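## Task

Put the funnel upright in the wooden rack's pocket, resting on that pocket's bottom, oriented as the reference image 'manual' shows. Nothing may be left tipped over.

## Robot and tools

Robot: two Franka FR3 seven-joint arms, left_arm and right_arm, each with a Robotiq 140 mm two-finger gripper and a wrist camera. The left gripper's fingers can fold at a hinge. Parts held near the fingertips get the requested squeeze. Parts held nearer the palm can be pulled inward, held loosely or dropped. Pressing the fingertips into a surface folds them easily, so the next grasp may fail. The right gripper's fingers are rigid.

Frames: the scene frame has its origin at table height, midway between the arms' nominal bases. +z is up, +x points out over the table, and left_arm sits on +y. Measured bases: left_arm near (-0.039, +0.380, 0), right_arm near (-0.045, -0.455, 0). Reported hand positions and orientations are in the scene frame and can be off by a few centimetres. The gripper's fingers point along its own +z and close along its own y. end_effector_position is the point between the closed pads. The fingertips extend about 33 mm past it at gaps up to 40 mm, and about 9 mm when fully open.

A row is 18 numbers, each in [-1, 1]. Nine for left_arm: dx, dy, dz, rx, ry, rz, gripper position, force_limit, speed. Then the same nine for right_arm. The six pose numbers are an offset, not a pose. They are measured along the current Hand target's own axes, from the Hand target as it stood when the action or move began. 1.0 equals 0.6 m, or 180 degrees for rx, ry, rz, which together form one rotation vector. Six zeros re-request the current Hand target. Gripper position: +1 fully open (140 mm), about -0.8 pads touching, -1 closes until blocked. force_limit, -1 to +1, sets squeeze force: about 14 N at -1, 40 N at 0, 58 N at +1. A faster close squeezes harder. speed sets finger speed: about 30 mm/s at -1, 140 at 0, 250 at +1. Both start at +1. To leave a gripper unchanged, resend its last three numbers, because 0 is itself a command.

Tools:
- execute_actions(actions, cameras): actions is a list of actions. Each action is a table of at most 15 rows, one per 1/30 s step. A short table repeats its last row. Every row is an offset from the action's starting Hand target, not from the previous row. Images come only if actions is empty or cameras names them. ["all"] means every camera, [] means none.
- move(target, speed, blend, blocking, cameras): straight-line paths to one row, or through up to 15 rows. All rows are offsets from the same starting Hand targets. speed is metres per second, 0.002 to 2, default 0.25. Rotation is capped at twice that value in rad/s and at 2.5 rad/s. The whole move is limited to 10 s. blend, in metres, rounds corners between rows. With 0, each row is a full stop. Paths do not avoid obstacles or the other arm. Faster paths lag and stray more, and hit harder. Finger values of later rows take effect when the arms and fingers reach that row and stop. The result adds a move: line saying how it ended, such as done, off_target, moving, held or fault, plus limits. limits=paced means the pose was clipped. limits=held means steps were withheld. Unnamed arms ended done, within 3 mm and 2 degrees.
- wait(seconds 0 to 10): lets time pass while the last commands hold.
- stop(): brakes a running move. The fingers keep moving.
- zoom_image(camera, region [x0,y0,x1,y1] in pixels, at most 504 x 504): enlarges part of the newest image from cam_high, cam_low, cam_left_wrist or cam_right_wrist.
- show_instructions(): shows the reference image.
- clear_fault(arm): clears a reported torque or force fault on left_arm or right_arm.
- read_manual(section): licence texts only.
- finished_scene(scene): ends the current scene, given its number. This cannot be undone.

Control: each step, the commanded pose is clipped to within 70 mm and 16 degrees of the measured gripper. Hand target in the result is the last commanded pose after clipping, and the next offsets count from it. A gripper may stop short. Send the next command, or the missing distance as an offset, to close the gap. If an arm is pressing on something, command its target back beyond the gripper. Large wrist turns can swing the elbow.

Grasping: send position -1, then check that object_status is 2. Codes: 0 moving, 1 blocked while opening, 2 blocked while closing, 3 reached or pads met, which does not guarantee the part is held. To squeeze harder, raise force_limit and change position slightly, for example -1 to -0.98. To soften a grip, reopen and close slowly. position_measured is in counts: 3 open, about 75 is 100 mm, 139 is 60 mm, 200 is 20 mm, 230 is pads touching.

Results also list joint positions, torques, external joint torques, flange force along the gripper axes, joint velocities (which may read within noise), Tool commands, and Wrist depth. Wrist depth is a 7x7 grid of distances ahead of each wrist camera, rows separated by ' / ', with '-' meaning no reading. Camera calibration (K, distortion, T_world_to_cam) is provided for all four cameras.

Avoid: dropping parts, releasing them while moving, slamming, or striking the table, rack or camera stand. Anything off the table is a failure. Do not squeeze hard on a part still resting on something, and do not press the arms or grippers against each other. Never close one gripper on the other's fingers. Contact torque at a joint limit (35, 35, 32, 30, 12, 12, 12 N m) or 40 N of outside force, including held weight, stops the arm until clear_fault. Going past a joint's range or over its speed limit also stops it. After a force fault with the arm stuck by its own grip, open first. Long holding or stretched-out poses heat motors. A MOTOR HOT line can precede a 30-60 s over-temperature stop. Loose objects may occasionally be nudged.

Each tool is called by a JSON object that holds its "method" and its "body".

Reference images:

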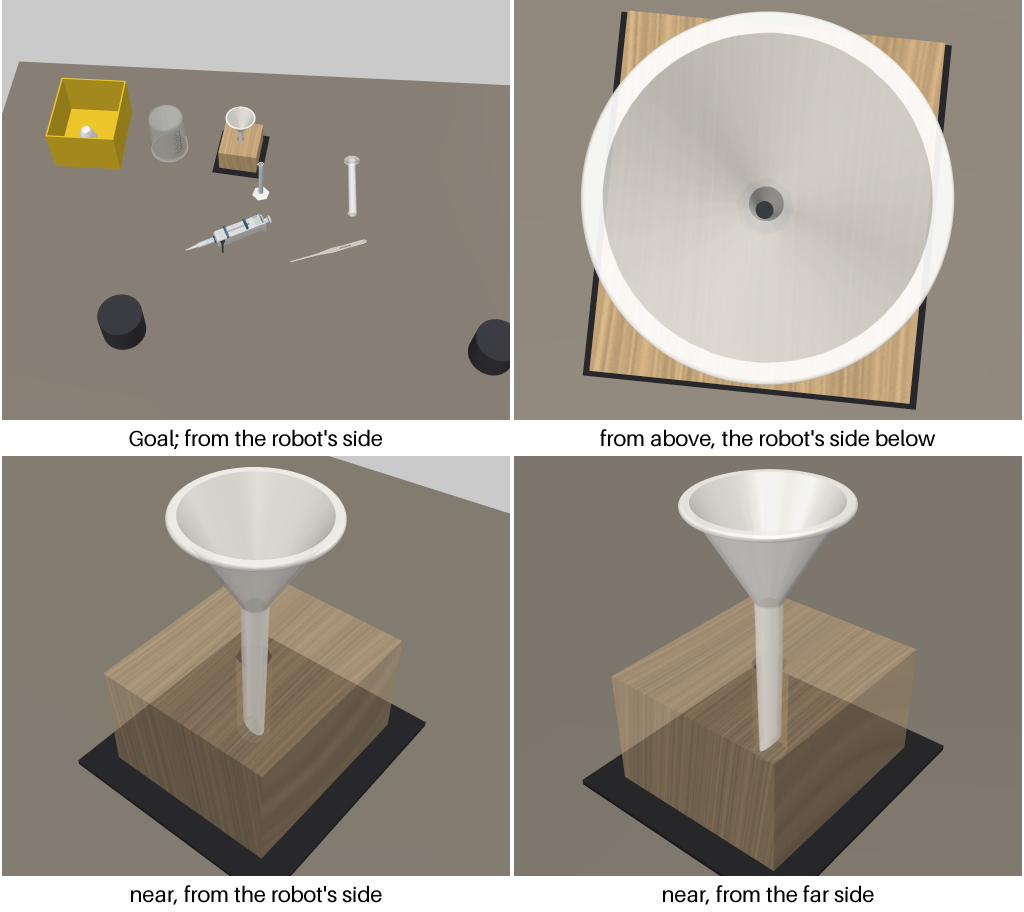

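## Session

{"method": "execute_actions", "body": {"actions": []}}

Scene clock: 0.00 s.
left_arm: end_effector_position=(+0.5574, +0.0556, +0.1255) position_measured=3 object_status=3 end_effector_quat_wxyz=(-0.014, -0.096, +0.984, -0.148) | right_arm: end_effector_position=(+0.1223, -0.1092, +0.2449) position_measured=3 object_status=3 end_effector_quat_wxyz=(-0.030, +0.794, +0.455, -0.403)
Joint positions: left_arm=[-0.325 0.398 -0.12 -1.829 -0.312 2.319 1.175] | right_arm=[0.883 0.204 -0.034 -1.85 0.315 1.279 -1.794]
Joint velocities: within noise
Joint torques (N m): no reading
External joint torques (N m): no reading
Flange force (N): no reading
Wrist depth (mm): cam_left_wrist=[303 283 264 247 231 217 155 / 322 299 277 259 241 226 159 / 343 316 292 271 254 192 166 / 360 316 310 286 265 251 167 / - 341 327 301 280 263 108 / 1731 386 350 319 295 274 258 / 1842 1718 1523 340 311 287 268] | cam_right_wrist=[- 476 401 355 319 289 264 / 2746 2308 492 433 375 337 306 / - 2308 2465 545 462 403 357 / - 133 2818 2781 503 146 392 / - 123 3238 3056 458 714 105 / - 2972 2384 3190 433 1955 - / - 2855 3190 395 397 2214 -]
Hand target: left_arm +0.5574, +0.0556, +0.1255; -0.014, -0.096, +0.984, -0.148 | right_arm +0.1223, -0.1092, +0.2449; -0.030, +0.794, +0.455, -0.403
Tool commands: left_gripper/position=+1.0 left_gripper/force_limit=+1.0 left_gripper/speed=+1.0 right_gripper/position=+1.0 right_gripper/force_limit=+1.0 right_gripper/speed=+1.0
camera_calibration:
cam_left_wrist: T_world_to_cam=[[-0.198228, 0.936543, -0.289126, 0.100419], [0.922205, 0.278134, 0.268663, -0.564931], [0.33203, -0.213377, -0.918818, 0.0835493], [0, 0, 0, 1]] pos_world=[0.513147, 0.0809072, 0.257576]
cam_right_wrist: T_world_to_cam=[[0.712231, -0.574289, -0.403632, -0.0437974], [-0.0252886, -0.595639, 0.802854, -0.253647], [-0.70149, -0.56161, -0.438755, 0.272843], [0, 0, 0, 1]] pos_world=[0.216176, -0.0230032, 0.305675]

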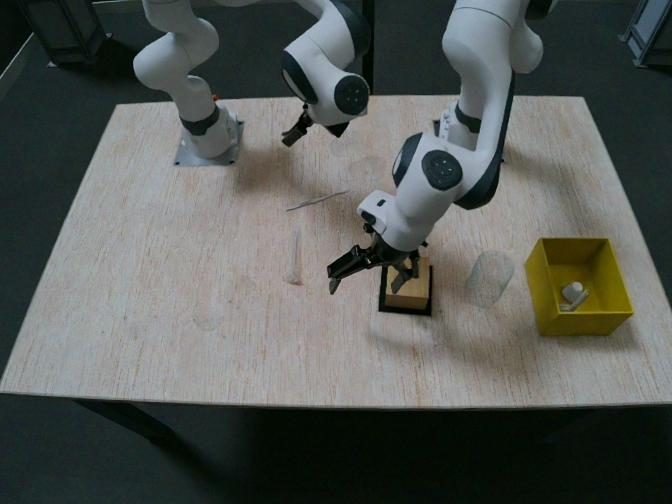

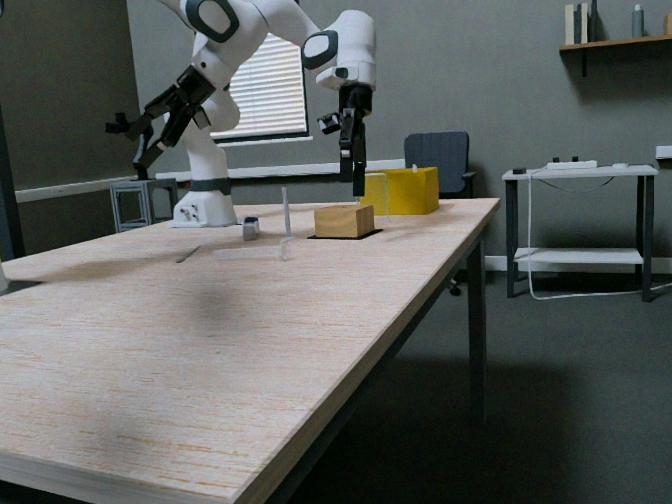

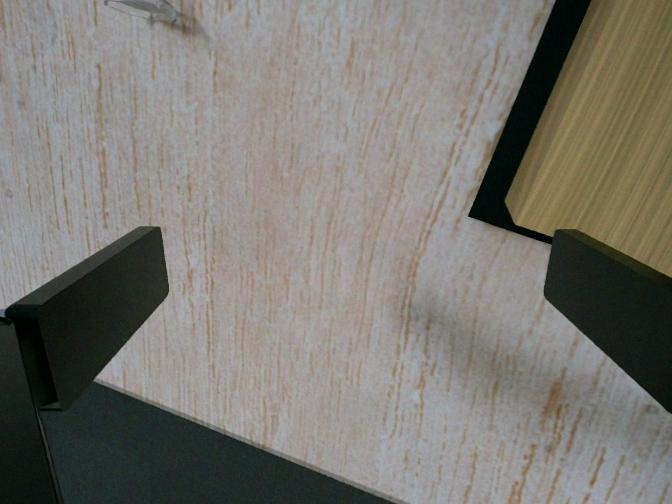

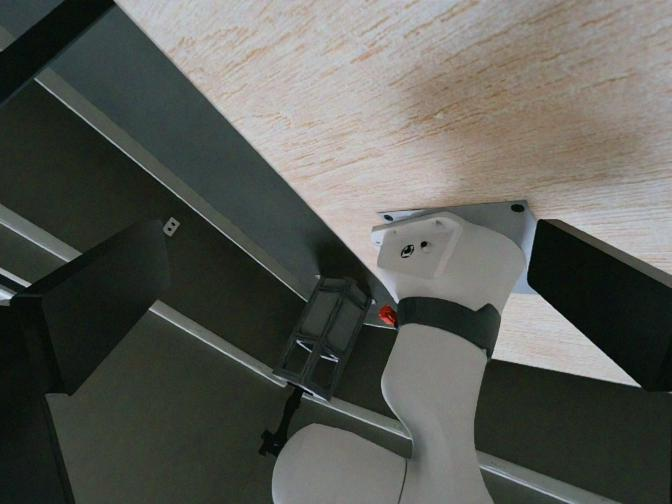

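{"method": "zoom_image", "body": {"camera": "cam_high", "region": [440, 210, 660, 350]}}

{"method": "zoom_image", "body": {"camera": "cam_high", "region": [260, 160, 460, 330]}}

{"method": "zoom_image", "body": {"camera": "cam_low", "region": [160, 140, 460, 280]}}

Scaled by 2.291 from the camera's 672x504 image, which has a finer 960x720 frame.

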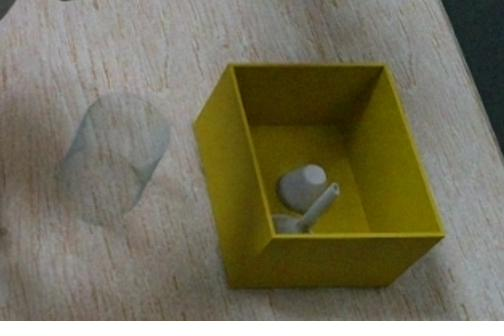

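Scaled by 2.520 from the camera's 672x504 image, which has a finer 960x720 frame.

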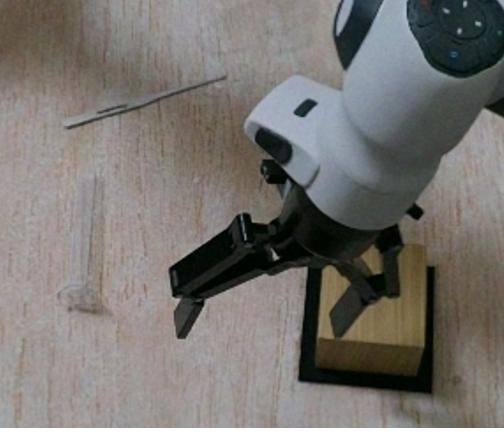

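Scaled by 1.680 from the camera's 672x504 image, which has a finer 960x720 frame.

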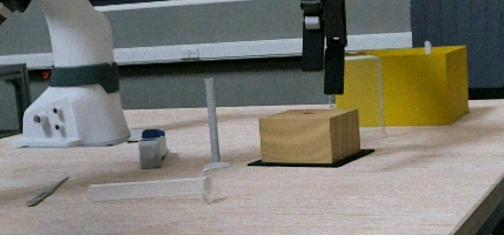

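{"method": "move", "body": {"target": [[0.0163,-0.0842,-0.2785,0,0,0,-0.32,-0.01,0,-0.1210,0.2203,-0.2115,-0.0205,0.2757,0.3112,-0.32,-0.2,0],[-0.0387,0.6880,-0.5838,-0.0947,-0.0090,0.0614,-0.32,-0.01,0,-0.0993,0.2335,-0.2892,0.2973,0.2431,0.8659,-0.32,-0.2,0]], "speed": [0.4,0.4], "blend": [0.03,0], "cameras": ["all"]}}

Scene clock: 15.80 s.
left_arm: end_effector_position=(+0.5010, +0.5491, +0.3405) position_measured=169 object_status=3 end_effector_quat_wxyz=(+0.002, -0.003, +1.000, +0.000) | right_arm: end_effector_position=(+0.3213, -0.1808, +0.3400) position_measured=169 object_status=3 end_effector_quat_wxyz=(+0.001, -0.578, +0.816, -0.002)
Joint positions: left_arm=[0.049 0.004 0.226 -1.753 -0.002 1.76 1.869] | right_arm=[-0.309 -0.494 0.773 -2.099 0.338 1.725 0.691]
Joint velocities: left_arm=[within noise] | right_arm=[0 0.001 0.001 0.001 -0.001 0 0.006]
Joint torques (N m): left_arm=[0.42 -31.49 -0.54 23.7 0.93 2.36 0.43] | right_arm=[-0.65 -7.34 -11.1 24.47 1.05 2.27 0.18]
External joint torques (N m): left_arm=[0.42 0.11 -0.57 -0.93 0.09 -0.09 0.43] | right_arm=[-0.62 -1.03 -0.26 1.08 0.32 -0.24 0.18]
Flange force (N): left_arm=[3.1 -0.3 2.2] | right_arm=[0.1 0.8 -3.4]
Wrist depth (mm): cam_left_wrist=[429 429 425 429 425 431 1131 / 450 454 453 - 460 456 1209 / 482 481 483 - 451 482 1298 / 512 515 503 408 171 518 1402 / 541 78 89 551 121 91 1455 / - - 63 1644 - 63 - / - - - 1731 - - 66] | cam_right_wrist=[409 416 420 417 424 424 428 / 439 441 438 444 449 451 452 / 463 463 470 474 474 483 482 / 491 490 139 502 149 505 520 / - - 94 541 - 90 544 / - 72 - 565 - - 74 / - - - 644 - - -]
Hand target: left_arm +0.5000, +0.5499, +0.3400; +0.000, +0.000, +1.000, +0.000 | right_arm +0.3201, -0.1801, +0.3404; +0.000, -0.574, +0.819, +0.000
Off the commanded pose: left_arm 0.001 m, 0 deg | right_arm 0.001 m, 1 deg.
move: done; limits=paced
camera_calibration:
cam_left_wrist: T_world_to_cam=[[-0.0102362, 0.999947, -0.00128461, -0.537759], [0.93985, 0.0100597, 0.34144, -0.594314], [0.341435, 0.00228771, -0.939903, 0.289161], [0, 0, 0, 1]] pos_world=[0.454332, 0.543047, 0.474015]
cam_right_wrist: T_world_to_cam=[[-0.944498, 0.328183, 0.0148443, 0.364995], [0.314023, 0.888626, 0.334266, -0.0489962], [0.0965095, 0.320375, -0.942362, 0.488221], [0, 0, 0, 1]] pos_world=[0.313005, -0.23266, 0.47104]

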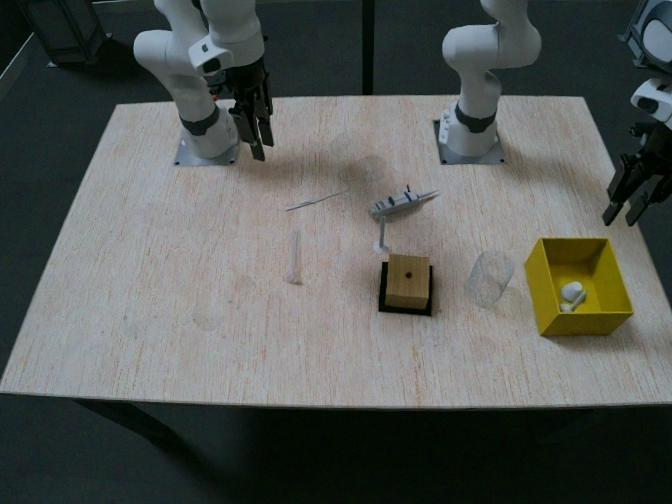

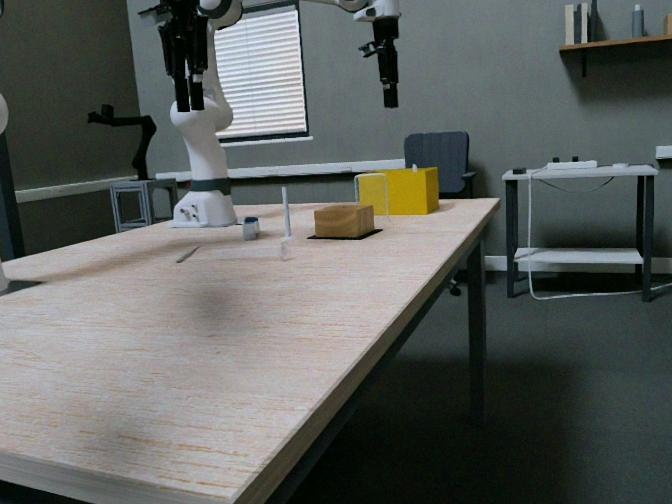

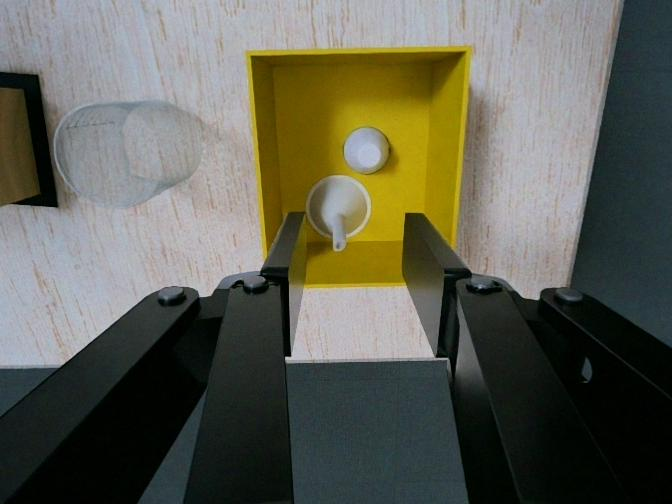

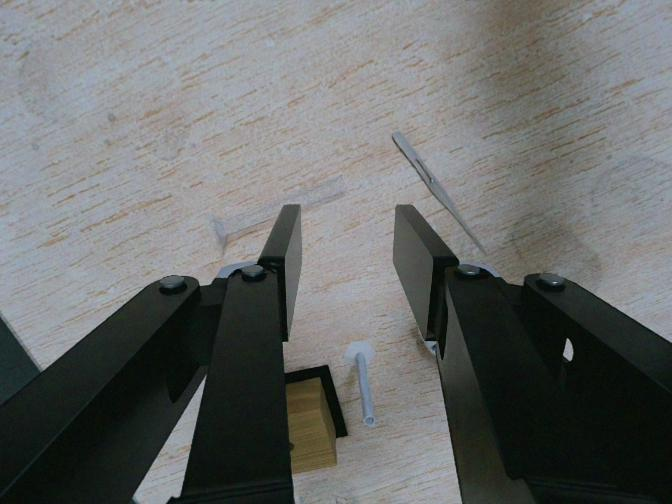

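{"method": "zoom_image", "body": {"camera": "cam_left_wrist", "region": [230, 30, 490, 300]}}

{"method": "zoom_image", "body": {"camera": "cam_right_wrist", "region": [190, 110, 510, 504]}}

{"method": "zoom_image", "body": {"camera": "cam_high", "region": [270, 170, 520, 330]}}

{"method": "zoom_image", "body": {"camera": "cam_low", "region": [160, 150, 460, 280]}}

Scaled by 1.867 from the camera's 672x504 image, which has a finer 960x720 frame.

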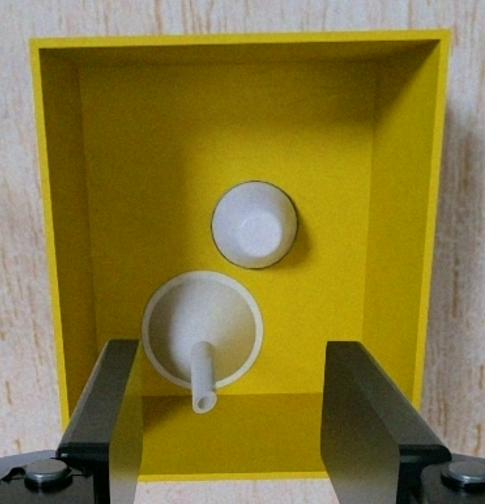

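Scaled by 1.279 from the camera's 672x504 image, which has a finer 960x720 frame.

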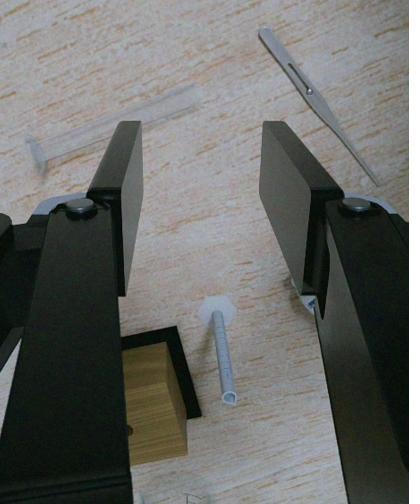

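Scaled by 2.016 from the camera's 672x504 image, which has a finer 960x720 frame.

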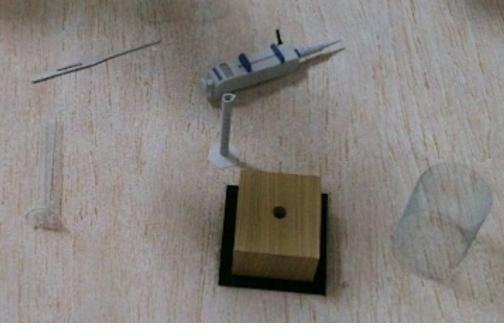

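Scaled by 1.680 from the camera's 672x504 image, which has a finer 960x720 frame.

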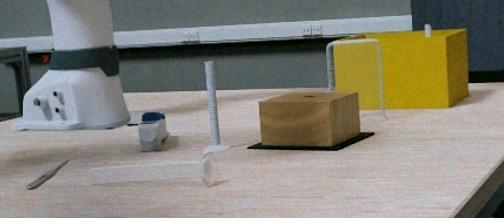

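{"method": "move", "body": {"target": [-0.1158,-0.0123,0.2333,0,0,0,-0.32,-0.01,0,0.0540,0.0515,0.0340,0,0,-0.6111,-0.32,-0.2,0], "speed": 0.4, "cameras": ["cam_left_wrist","cam_high"]}}

{"method": "zoom_image", "body": {"camera": "cam_left_wrist", "region": [250, 60, 450, 290]}}

Scene clock: 24.97 s.
left_arm: end_effector_position=(+0.5673, +0.5442, +0.1996) position_measured=169 object_status=3 end_effector_quat_wxyz=(-0.003, +0.000, +1.000, +0.001) | right_arm: end_effector_position=(+0.2790, -0.1999, +0.3200) position_measured=169 object_status=3 end_effector_quat_wxyz=(+0.000, +1.000, -0.004, -0.002)
Joint positions: left_arm=[0.047 0.265 0.205 -1.776 -0.057 2.03 1.871] | right_arm=[0.569 -0.465 0.078 -2.281 0.038 1.814 -0.929]
Joint velocities: left_arm=[within noise] | right_arm=[0.001 -0.001 0 0 0 0 -0.005]
Joint torques (N m): left_arm=[0.44 -40.41 1.21 23.29 0.27 2.81 0.08] | right_arm=[0.27 -17.37 -2.54 25.06 0.5 2.79 -0.43]
External joint torques (N m): left_arm=[0.48 -0.48 -0.75 -0.83 -0.49 0.4 0.08] | right_arm=[0.23 -1.02 -1.12 0.03 -0.3 0.15 -0.43]
Flange force (N): left_arm=[5.0 -1.1 2.0] | right_arm=[-1.1 3.8 0.1]
Wrist depth (mm): cam_left_wrist=[300 302 291 295 296 247 302 / 319 318 309 311 287 271 320 / 336 337 332 312 - 277 338 / 356 359 120 257 170 278 361 / 373 79 90 382 121 91 375 / - - 63 1393 - 63 - / - - - 1503 - - 66] | cam_right_wrist=[386 393 394 395 400 401 406 / 417 416 423 425 425 427 430 / 436 446 448 449 453 459 462 / 476 474 139 480 149 484 498 / - - 94 523 - 90 515 / - 72 - 566 - - 74 / - - - 616 - - -]
Hand target: left_arm +0.5694, +0.5426, +0.2000; +0.000, +0.000, +1.000, +0.000 | right_arm +0.2800, -0.2001, +0.3200; +0.000, +1.000, +0.000, +0.001
Off the commanded pose: left_arm 0.003 m, 0 deg | right_arm 0.001 m, 1 deg.
move: done; limits=paced
camera_calibration:
cam_left_wrist: T_world_to_cam=[[-0.00500995, 0.999987, 0.000183006, -0.53565], [0.942862, 0.00466278, 0.333151, -0.605571], [0.333146, 0.00184162, -0.942873, 0.139691], [0, 0, 0, 1]] pos_world=[0.521749, 0.53821, 0.333556]
Images, in order (width x height): cam_high 672x504, cam_left_wrist 672x504.

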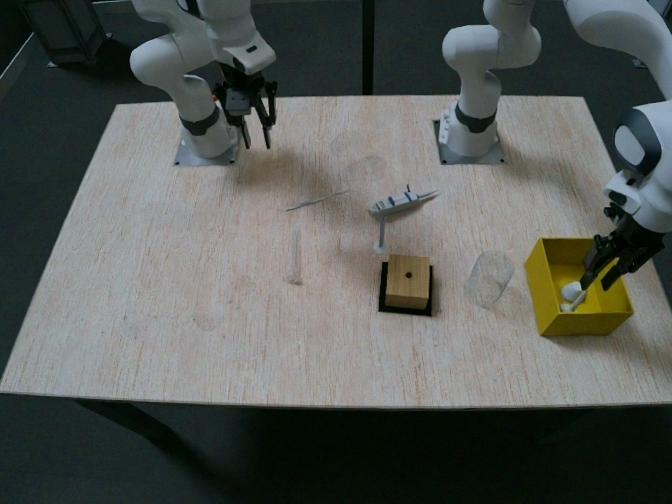

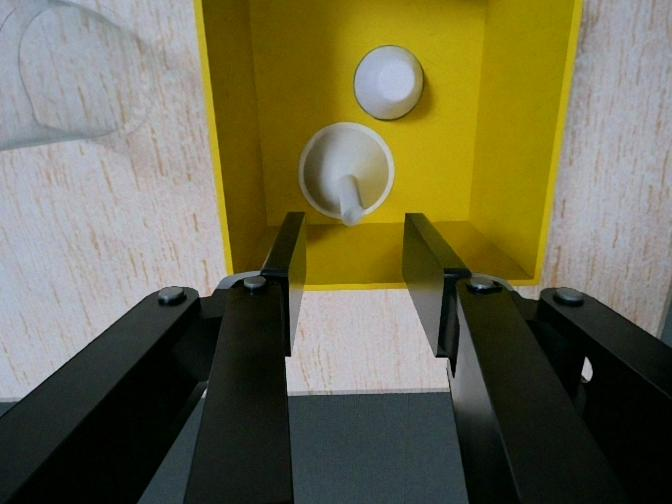

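Scaled by 2.191 from the camera's 672x504 image, which has a finer 960x720 frame.

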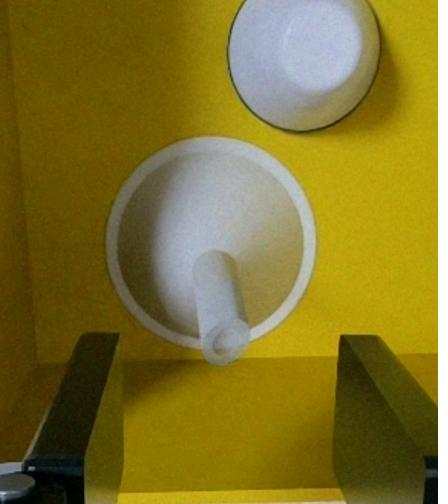

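{"method": "move", "body": {"target": [[0,0,0.0767,0,0,0,-0.32,-0.01,0,0.3167,-0.2502,0.0333,0,0,0,-0.32,-0.2,0],[0,0,0.0767,0,0,0,-1,-0.1,-1,0.3167,-0.2502,0.0333,0,0,0,-0.32,-0.2,0]], "speed": [0.2,0.1], "cameras": ["cam_left_wrist"]}}

Scene clock: 29.00 s.
left_arm: end_effector_position=(+0.5684, +0.5434, +0.1544) position_measured=214 object_status=0 end_effector_quat_wxyz=(-0.002, -0.003, +1.000, +0.001) | right_arm: end_effector_position=(+0.4704, -0.0488, +0.3011) position_measured=169 object_status=3 end_effector_quat_wxyz=(-0.003, +1.000, +0.003, +0.001)
Joint positions: left_arm=[0.047 0.309 0.202 -1.834 -0.069 2.133 1.872] | right_arm=[0.586 0.307 0.093 -1.452 -0.026 1.763 -0.893]
Joint torques (N m): left_arm=[0.45 -40.55 1.48 21.61 0.24 2.82 0.4] | right_arm=[0.62 -43.03 -0.08 25.96 0.66 2.41 0.16]
External joint torques (N m): left_arm=[0.32 0.34 -0.92 -2 -0.48 0.39 0.4] | right_arm=[0.59 -0.19 -1.26 1.01 -0.14 -0.25 0.16]
Flange force (N): left_arm=[7.4 -1.3 3.8] | right_arm=[4.1 -3.5 -3.3]
Wrist depth (mm): cam_left_wrist=[258 259 - 254 246 206 172 / 273 274 273 267 247 252 182 / 291 290 245 260 294 236 285 / 309 310 - 151 251 228 307 / 330 322 84 - 90 88 331 / - 67 72 63 66 71 - / - 65 - - - - 61] | cam_right_wrist=[373 373 381 380 381 383 387 / 390 - 400 404 407 406 410 / 430 363 430 434 434 435 437 / 452 447 115 462 149 463 468 / - - 94 499 - 90 494 / - 72 - 537 - - 74 / - - - 586 - - -]
Hand target: left_arm +0.5694, +0.5426, +0.1540; +0.000, +0.000, +1.000, +0.000 | right_arm +0.4700, -0.0498, +0.3002; +0.000, +1.000, +0.000, +0.001
Off the commanded pose: left_arm 0.001 m, 0 deg | right_arm 0.001 m, 0 deg.
move: done
camera_calibration:
cam_left_wrist: T_world_to_cam=[[-0.00950668, 0.999955, 0.000629354, -0.532329], [0.942222, 0.00874705, 0.334873, -0.593673], [0.334853, 0.00377653, -0.942263, 0.0945913], [0, 0, 0, 1]] pos_world=[0.522637, 0.537141, 0.28827]
Images, in order (width x height): cam_left_wrist 672x504.

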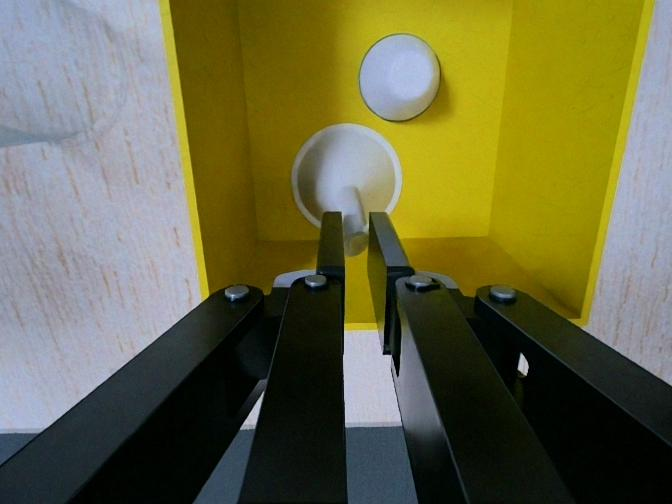

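{"method": "wait", "body": {"seconds": 0.3}}

Scene clock: 30.57 s.
left_arm: end_effector_position=(+0.5684, +0.5434, +0.1544) position_measured=214 object_status=2 end_effector_quat_wxyz=(-0.002, -0.003, +1.000, +0.001) | right_arm: end_effector_position=(+0.4704, -0.0488, +0.3011) position_measured=169 object_status=3 end_effector_quat_wxyz=(-0.003, +1.000, +0.003, +0.001)
Joint positions: left_arm=[0.047 0.309 0.202 -1.834 -0.069 2.133 1.872] | right_arm=[0.586 0.307 0.093 -1.452 -0.026 1.763 -0.893]
Joint torques (N m): left_arm=[0.43 -40.56 1.44 21.61 0.22 2.8 0.43] | right_arm=[0.26 -43.03 0.08 25.97 0.66 2.42 0.13]
External joint torques (N m): left_arm=[0.51 0.07 -0.78 -1.91 -0.5 0.38 0.43] | right_arm=[0.33 0.07 -1.03 0.9 -0.14 -0.25 0.13]
Flange force (N): left_arm=[7.8 -1.0 3.4] | right_arm=[4.4 -3.5 -3.0]
Wrist depth (mm): cam_left_wrist=[259 259 - 259 255 232 172 / 273 271 - 264 273 267 183 / 291 291 283 258 289 237 285 / 308 309 284 151 152 228 309 / 329 320 84 - 90 88 333 / - 67 72 63 66 71 - / - 65 - - - - 61] | cam_right_wrist=[373 377 377 383 382 385 383 / 392 - 403 406 405 409 411 / 434 434 433 428 436 435 439 / 459 449 139 463 149 460 470 / - - 94 499 - 90 495 / - 72 - 536 - - 74 / - - - 591 - - -]
Hand target: left_arm +0.5694, +0.5426, +0.1540; +0.000, +0.000, +1.000, +0.000 | right_arm +0.4700, -0.0498, +0.3002; +0.000, +1.000, +0.000, +0.001
Tool commands: left_gripper/position=-1.0 left_gripper/force_limit=-0.1 left_gripper/speed=-1.0 right_gripper/position=-0.32 right_gripper/force_limit=-0.2 right_gripper/speed=+0.0
Off the commanded pose: left_arm 0.001 m, 0 deg | right_arm 0.001 m, 0 deg.
wait: 0.30 s; at rest from the start

{"method": "move", "body": {"target": [[0,0,-0.2933,0,0,0,-1,-0.1,-1,0,0,0,0,0,0,-0.32,-0.2,0],[-0.0510,-0.4877,-0.2933,0,0,-0.6667,-1,-0.1,-1,0.0573,0.0382,-0.0567,0.0582,-0.1007,0.3298,-0.32,-0.2,0],[0.1807,-0.8760,-0.1433,0.5041,0.2911,-0.5041,-1,-0.1,-1,0.0573,0.0382,-0.0567,0.0582,-0.1007,0.3298,-0.32,-0.2,0]], "speed": [0.2,0.4,0.35], "blend": [0.03,0.03,0], "cameras": ["all"]}}

Scene clock: 38.67 s.
left_arm: end_effector_position=(+0.4595, +0.0157, +0.2384) position_measured=214 object_status=2 end_effector_quat_wxyz=(+0.356, +0.615, -0.353, +0.609) | right_arm: end_effector_position=(+0.5042, -0.0741, +0.3337) position_measured=169 object_status=3 end_effector_quat_wxyz=(-0.085, +0.855, -0.489, -0.149)
Joint positions: left_arm=[-0.807 0.075 0.466 -2.663 -2.365 1.855 1.255] | right_arm=[0.546 0.368 -0.131 -1.317 0.392 1.638 -0.14]
Joint velocities: left_arm=[0 -0.001 -0.001 0.001 0 0 0.006] | right_arm=[within noise]
Joint torques (N m): left_arm=[0.57 -23.99 0.69 15.29 -1.24 -2.72 0.45] | right_arm=[-0.13 -46.18 -1.48 24.68 1.73 2.46 0.14]
External joint torques (N m): left_arm=[0.66 0.23 0.05 -0.55 -0.51 -0.25 0.42] | right_arm=[0 -1.69 -0.57 0.13 0.24 0.15 0.15]
Flange force (N): left_arm=[-2.4 1.3 -0.8] | right_arm=[-0.4 6.2 0.7]
Wrist depth (mm): cam_left_wrist=[2626 - - - 188 - - / - - - 265 - - 2457 / - - - 240 3087 - 2058 / 2820 3461 3808 151 774 774 788 / 2380 79 84 - 90 90 573 / - 67 72 63 66 71 - / - 65 - - - - 61] | cam_right_wrist=[385 385 387 180 396 398 400 / 430 433 438 462 445 447 450 / 483 488 477 485 508 512 514 / 562 545 124 252 149 572 601 / - - 94 306 - 90 657 / - 72 - 359 - - 74 / - - - 378 - - -]
Hand target: left_arm +0.4614, +0.0169, +0.2399; +0.353, +0.613, -0.353, +0.612 | right_arm +0.5043, -0.0727, +0.3342; -0.087, +0.853, -0.492, -0.150
Off the commanded pose: left_arm 0.003 m, 1 deg | right_arm 0.002 m, 0 deg.
move: done; limits=paced
camera_calibration:
cam_left_wrist: T_world_to_cam=[[-0.866845, -0.498445, 0.0115065, 0.409133], [-0.180232, 0.291755, -0.939359, 0.300528], [0.464862, -0.816352, -0.342742, 0.0223966], [0, 0, 0, 1]] pos_world=[0.398408, 0.134534, 0.285272]
cam_right_wrist: T_world_to_cam=[[-0.856332, -0.516163, 0.0164793, 0.395172], [-0.390272, 0.667713, 0.633914, 0.0396773], [-0.338207, 0.536409, -0.773228, 0.609276], [0, 0, 0, 1]] pos_world=[0.559945, -0.149341, 0.439445]

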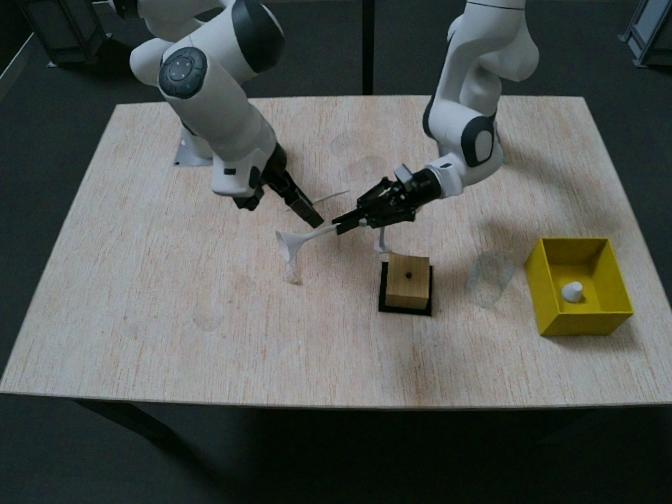

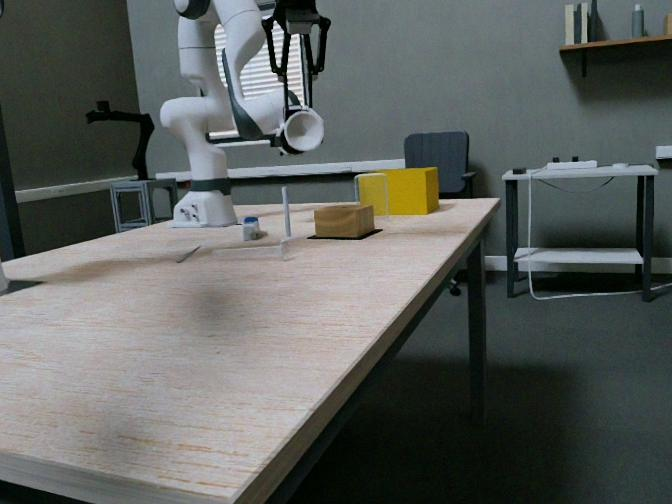

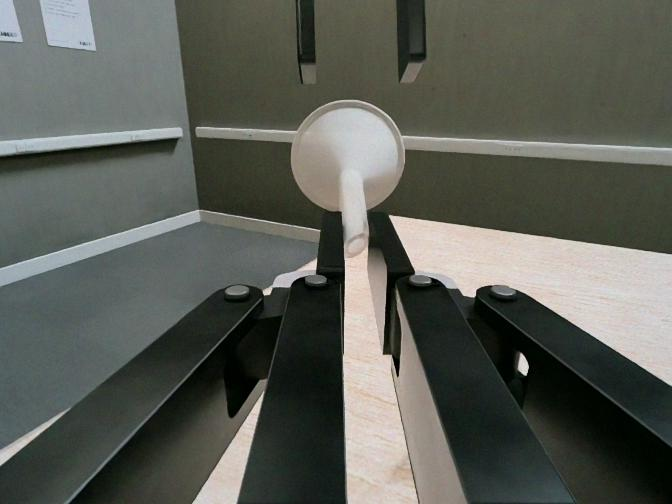

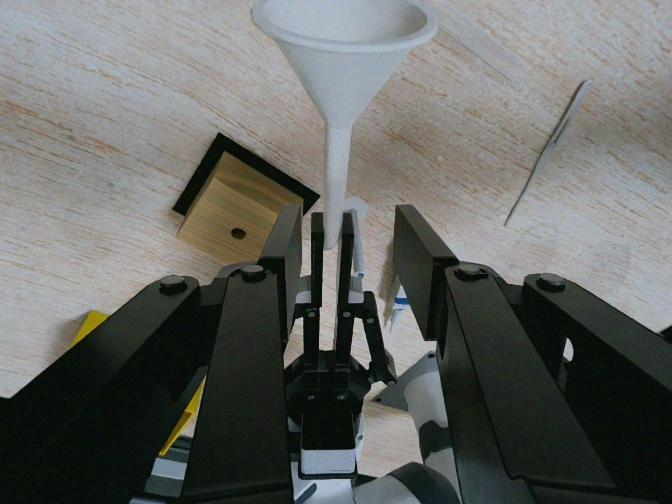

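{"method": "move", "body": {"target": [0,0,0,0,0,0,-1,-0.1,-1,0.0358,-0.0053,0.0652,0,0,0,-0.32,-0.2,0], "speed": 0.12, "cameras": ["cam_right_wrist","cam_left_wrist","cam_high"]}}

{"method": "zoom_image", "body": {"camera": "cam_right_wrist", "region": [240, 0, 460, 290]}}

Scene clock: 41.13 s.
left_arm: end_effector_position=(+0.4595, +0.0157, +0.2385) position_measured=214 object_status=2 end_effector_quat_wxyz=(+0.355, +0.614, -0.354, +0.609) | right_arm: end_effector_position=(+0.5096, -0.0777, +0.2896) position_measured=169 object_status=3 end_effector_quat_wxyz=(-0.084, +0.852, -0.495, -0.150)
Joint positions: left_arm=[-0.807 0.075 0.466 -2.663 -2.366 1.854 1.256] | right_arm=[0.544 0.376 -0.13 -1.414 0.396 1.734 -0.168]
Joint velocities: left_arm=[within noise] | right_arm=[0 0 0.001 0 0.001 0.002 -0.006]
Joint torques (N m): left_arm=[0.74 -23.95 0.46 15.23 -1.25 -2.72 0.42] | right_arm=[-0.53 -46.61 -1.2 24.98 1.69 2.28 -0.28]
External joint torques (N m): left_arm=[0.7 0.29 -0.31 -0.62 -0.5 -0.26 0.39] | right_arm=[-0.53 -1.44 -0.3 0.06 0.29 0 -0.27]
Flange force (N): left_arm=[-2.6 1.6 -0.5] | right_arm=[0.7 5.0 -0.3]
Wrist depth (mm): cam_left_wrist=[2567 3264 - 210 206 1987 - / 2720 - 3360 198 210 - - / 2688 - - 238 2820 - 2308 / 2405 3360 3872 151 774 777 793 / 2355 79 84 - 90 90 575 / - 67 72 63 66 71 - / - 65 - - - - 61] | cam_right_wrist=[347 345 338 157 347 357 358 / 383 391 401 122 383 403 405 / 435 440 431 159 453 455 465 / 500 488 104 179 149 514 540 / - - 94 235 - 90 591 / - - - 276 - - 74 / - - - 332 - - -]
Hand target: left_arm +0.4614, +0.0169, +0.2399; +0.353, +0.613, -0.353, +0.612 | right_arm +0.5106, -0.0770, +0.2901; -0.087, +0.853, -0.492, -0.150
Off the commanded pose: left_arm 0.003 m, 0 deg | right_arm 0.001 m, 1 deg.
move: done
camera_calibration:
cam_left_wrist: T_world_to_cam=[[-0.866838, -0.498497, 0.00964646, 0.409595], [-0.178632, 0.292445, -0.93945, 0.299802], [0.465492, -0.816074, -0.34255, 0.022097], [0, 0, 0, 1]] pos_world=[0.39832, 0.134539, 0.285268]
cam_right_wrist: T_world_to_cam=[[-0.86222, -0.506063, 0.0218317, 0.400931], [-0.379602, 0.674094, 0.63364, 0.0672701], [-0.335378, 0.538049, -0.77332, 0.577655], [0, 0, 0, 1]] pos_world=[0.56496, -0.153257, 0.395335]
Images, in order (width x height): cam_high 672x504, cam_left_wrist 672x504, cam_right_wrist 672x504.

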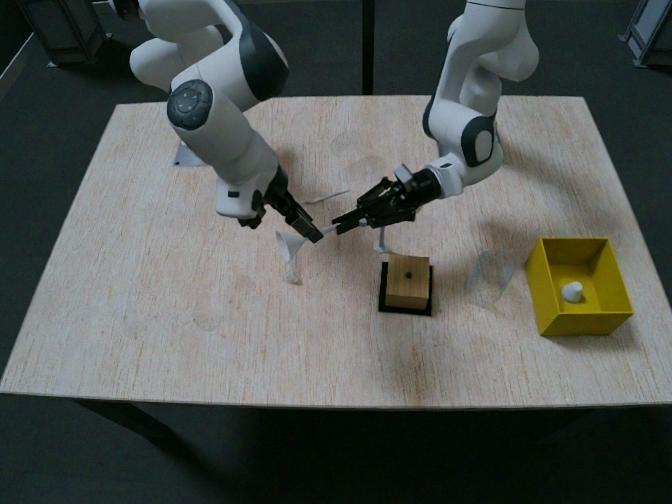

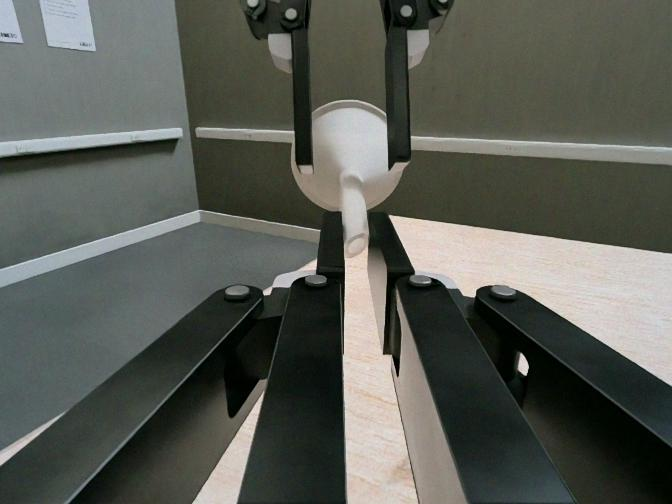

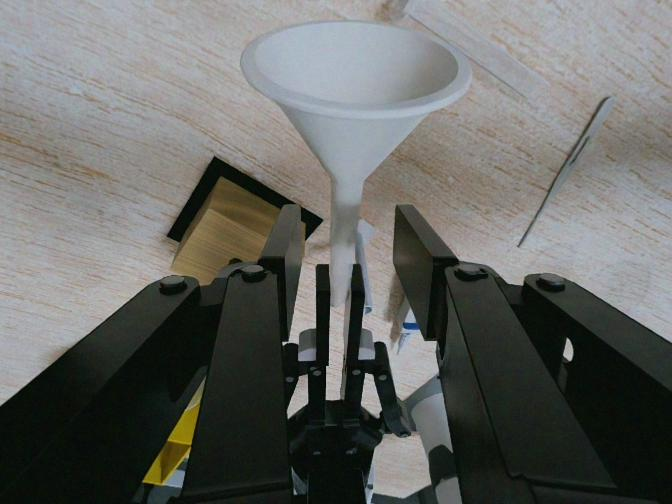

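Scaled by 1.738 from the camera's 672x504 image, which has a finer 960x720 frame.

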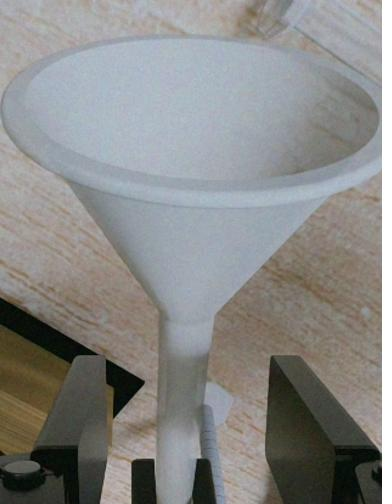

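{"method": "move", "body": {"target": [0,0,0,0,0,0,-1,-0.1,-1,0.0148,0,0.0407,0,0,0,-0.32,-0.2,0], "speed": 0.1, "cameras": ["cam_right_wrist"]}}

Scene clock: 43.50 s.
left_arm: end_effector_position=(+0.4595, +0.0157, +0.2385) position_measured=214 object_status=2 end_effector_quat_wxyz=(+0.355, +0.614, -0.354, +0.609) | right_arm: end_effector_position=(+0.5096, -0.0776, +0.2645) position_measured=169 object_status=3 end_effector_quat_wxyz=(-0.084, +0.852, -0.494, -0.150)
Joint positions: left_arm=[-0.807 0.075 0.466 -2.663 -2.366 1.854 1.256] | right_arm=[0.544 0.379 -0.124 -1.472 0.4 1.794 -0.188]
Joint velocities: left_arm=[within noise] | right_arm=[0.001 0 0 0 0 0.005 -0.005]
Joint torques (N m): left_arm=[0.67 -23.9 0.52 15.23 -1.26 -2.74 0.43] | right_arm=[-0.63 -46.13 -1.2 25 1.61 2.46 -0.44]
External joint torques (N m): left_arm=[0.72 0.33 -0.15 -0.58 -0.52 -0.27 0.4] | right_arm=[-0.69 -1.02 -0.36 0.12 0.29 0.2 -0.44]
Flange force (N): left_arm=[-2.8 1.3 -0.5] | right_arm=[1.2 3.3 -0.2]
Wrist depth (mm): cam_left_wrist=[2967 3218 210 2856 211 - - / - 3130 3410 259 208 - - / 2753 - - 236 222 2567 - / 2856 3410 3626 152 774 849 772 / 2405 79 84 - 90 90 571 / - 67 72 63 66 71 - / - 65 - - - - 61] | cam_right_wrist=[323 326 319 138 328 337 337 / 360 363 116 139 120 373 379 / 409 412 412 107 427 429 433 / 465 462 104 153 149 479 503 / - - 94 203 - 90 558 / - 72 - 241 - - 74 / - - - 295 - - -]
Hand target: left_arm +0.4614, +0.0169, +0.2399; +0.353, +0.613, -0.353, +0.612 | right_arm +0.5106, -0.0770, +0.2642; -0.087, +0.853, -0.492, -0.150
Off the commanded pose: left_arm 0.003 m, 0 deg | right_arm 0.001 m, 0 deg.
move: done
camera_calibration:
cam_right_wrist: T_world_to_cam=[[-0.861979, -0.506521, 0.0206825, 0.401702], [-0.380515, 0.673427, 0.633801, 0.0835892], [-0.334962, 0.538454, -0.773219, 0.557958], [0, 0, 0, 1]] pos_world=[0.564961, -0.153255, 0.370137]
Images, in order (width x height): cam_right_wrist 672x504.

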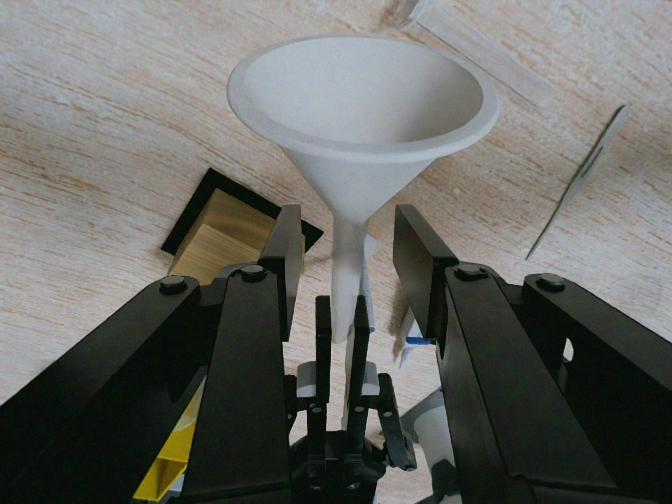

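{"method": "zoom_image", "body": {"camera": "cam_right_wrist", "region": [240, 150, 450, 350]}}

{"method": "wait", "body": {"seconds": 0.1, "cameras": ["cam_low", "cam_high"]}}

{"method": "zoom_image", "body": {"camera": "cam_low", "region": [170, 100, 470, 300]}}

Scaled by 2.400 from the camera's 672x504 image, which has a finer 960x720 frame.

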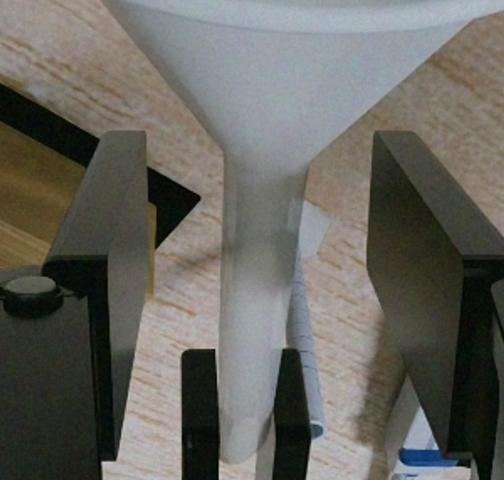

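Scene clock: 43.77 s.
left_arm: end_effector_position=(+0.4595, +0.0157, +0.2385) position_measured=214 object_status=2 end_effector_quat_wxyz=(+0.355, +0.614, -0.354, +0.609) | right_arm: end_effector_position=(+0.5098, -0.0776, +0.2645) position_measured=169 object_status=3 end_effector_quat_wxyz=(-0.085, +0.852, -0.494, -0.150)
Joint positions: left_arm=[-0.807 0.075 0.466 -2.663 -2.366 1.854 1.256] | right_arm=[0.544 0.379 -0.124 -1.472 0.4 1.795 -0.189]
Joint torques (N m): left_arm=[0.62 -23.9 0.53 15.26 -1.25 -2.71 0.4] | right_arm=[-0.67 -46.09 -1.17 25.05 1.62 2.4 -0.43]
External joint torques (N m): left_arm=[0.71 0.26 -0.11 -0.57 -0.51 -0.24 0.37] | right_arm=[-0.67 -1.01 -0.29 0.19 0.3 0.14 -0.42]
Flange force (N): left_arm=[-2.5 1.3 -0.7] | right_arm=[1.1 2.8 -0.5]
Wrist depth (mm): cam_left_wrist=[2688 3745 209 212 210 2567 - / - 3685 3515 251 212 - 2218 / - - - 240 217 2240 - / 2656 3515 3939 151 852 852 780 / 2355 79 84 - 90 90 578 / - 67 72 63 66 71 - / - 65 - - - - 61] | cam_right_wrist=[322 325 320 317 325 336 338 / 362 366 118 141 129 375 378 / 408 413 413 111 425 429 432 / 467 460 103 153 149 490 501 / - - 94 195 - 90 559 / - 72 - 240 - - 74 / - - - 292 - - -]
Hand target: left_arm +0.4614, +0.0169, +0.2399; +0.353, +0.613, -0.353, +0.612 | right_arm +0.5106, -0.0770, +0.2642; -0.087, +0.853, -0.492, -0.150
Tool commands: left_gripper/position=-1.0 left_gripper/force_limit=-0.1 left_gripper/speed=-1.0 right_gripper/position=-0.32 right_gripper/force_limit=-0.2 right_gripper/speed=+0.0
Off the commanded pose: left_arm 0.003 m, 0 deg | right_arm 0.001 m, 0 deg.
wait: 0.10 s; at rest from the start
Images, in order (width x height): cam_high 672x504, cam_low 672x504.

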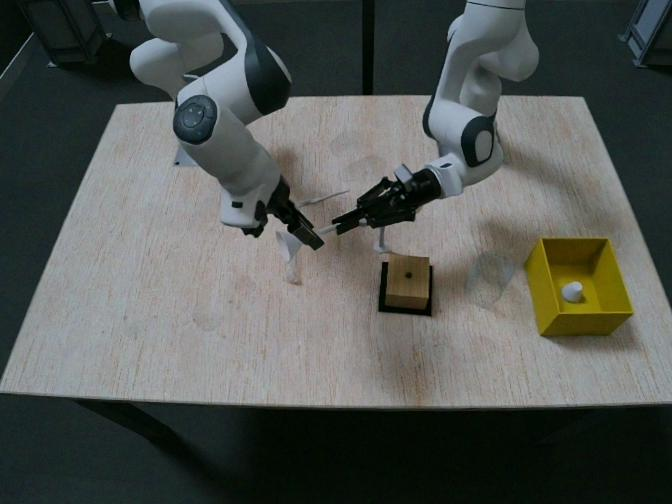

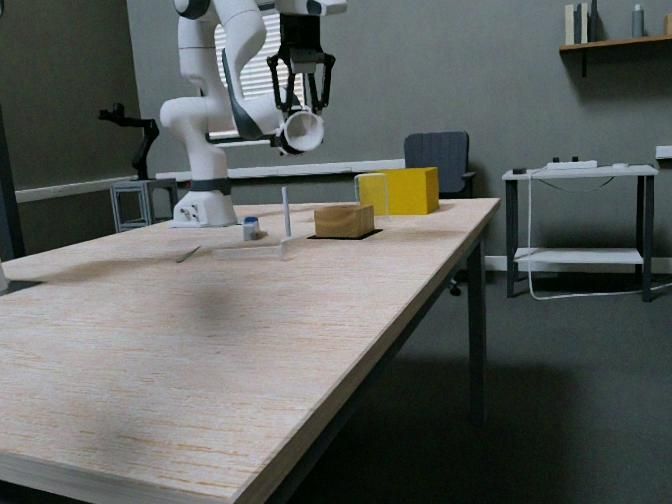

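Scaled by 1.680 from the camera's 672x504 image, which has a finer 960x720 frame.

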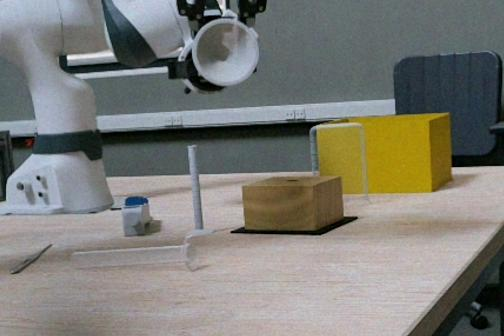

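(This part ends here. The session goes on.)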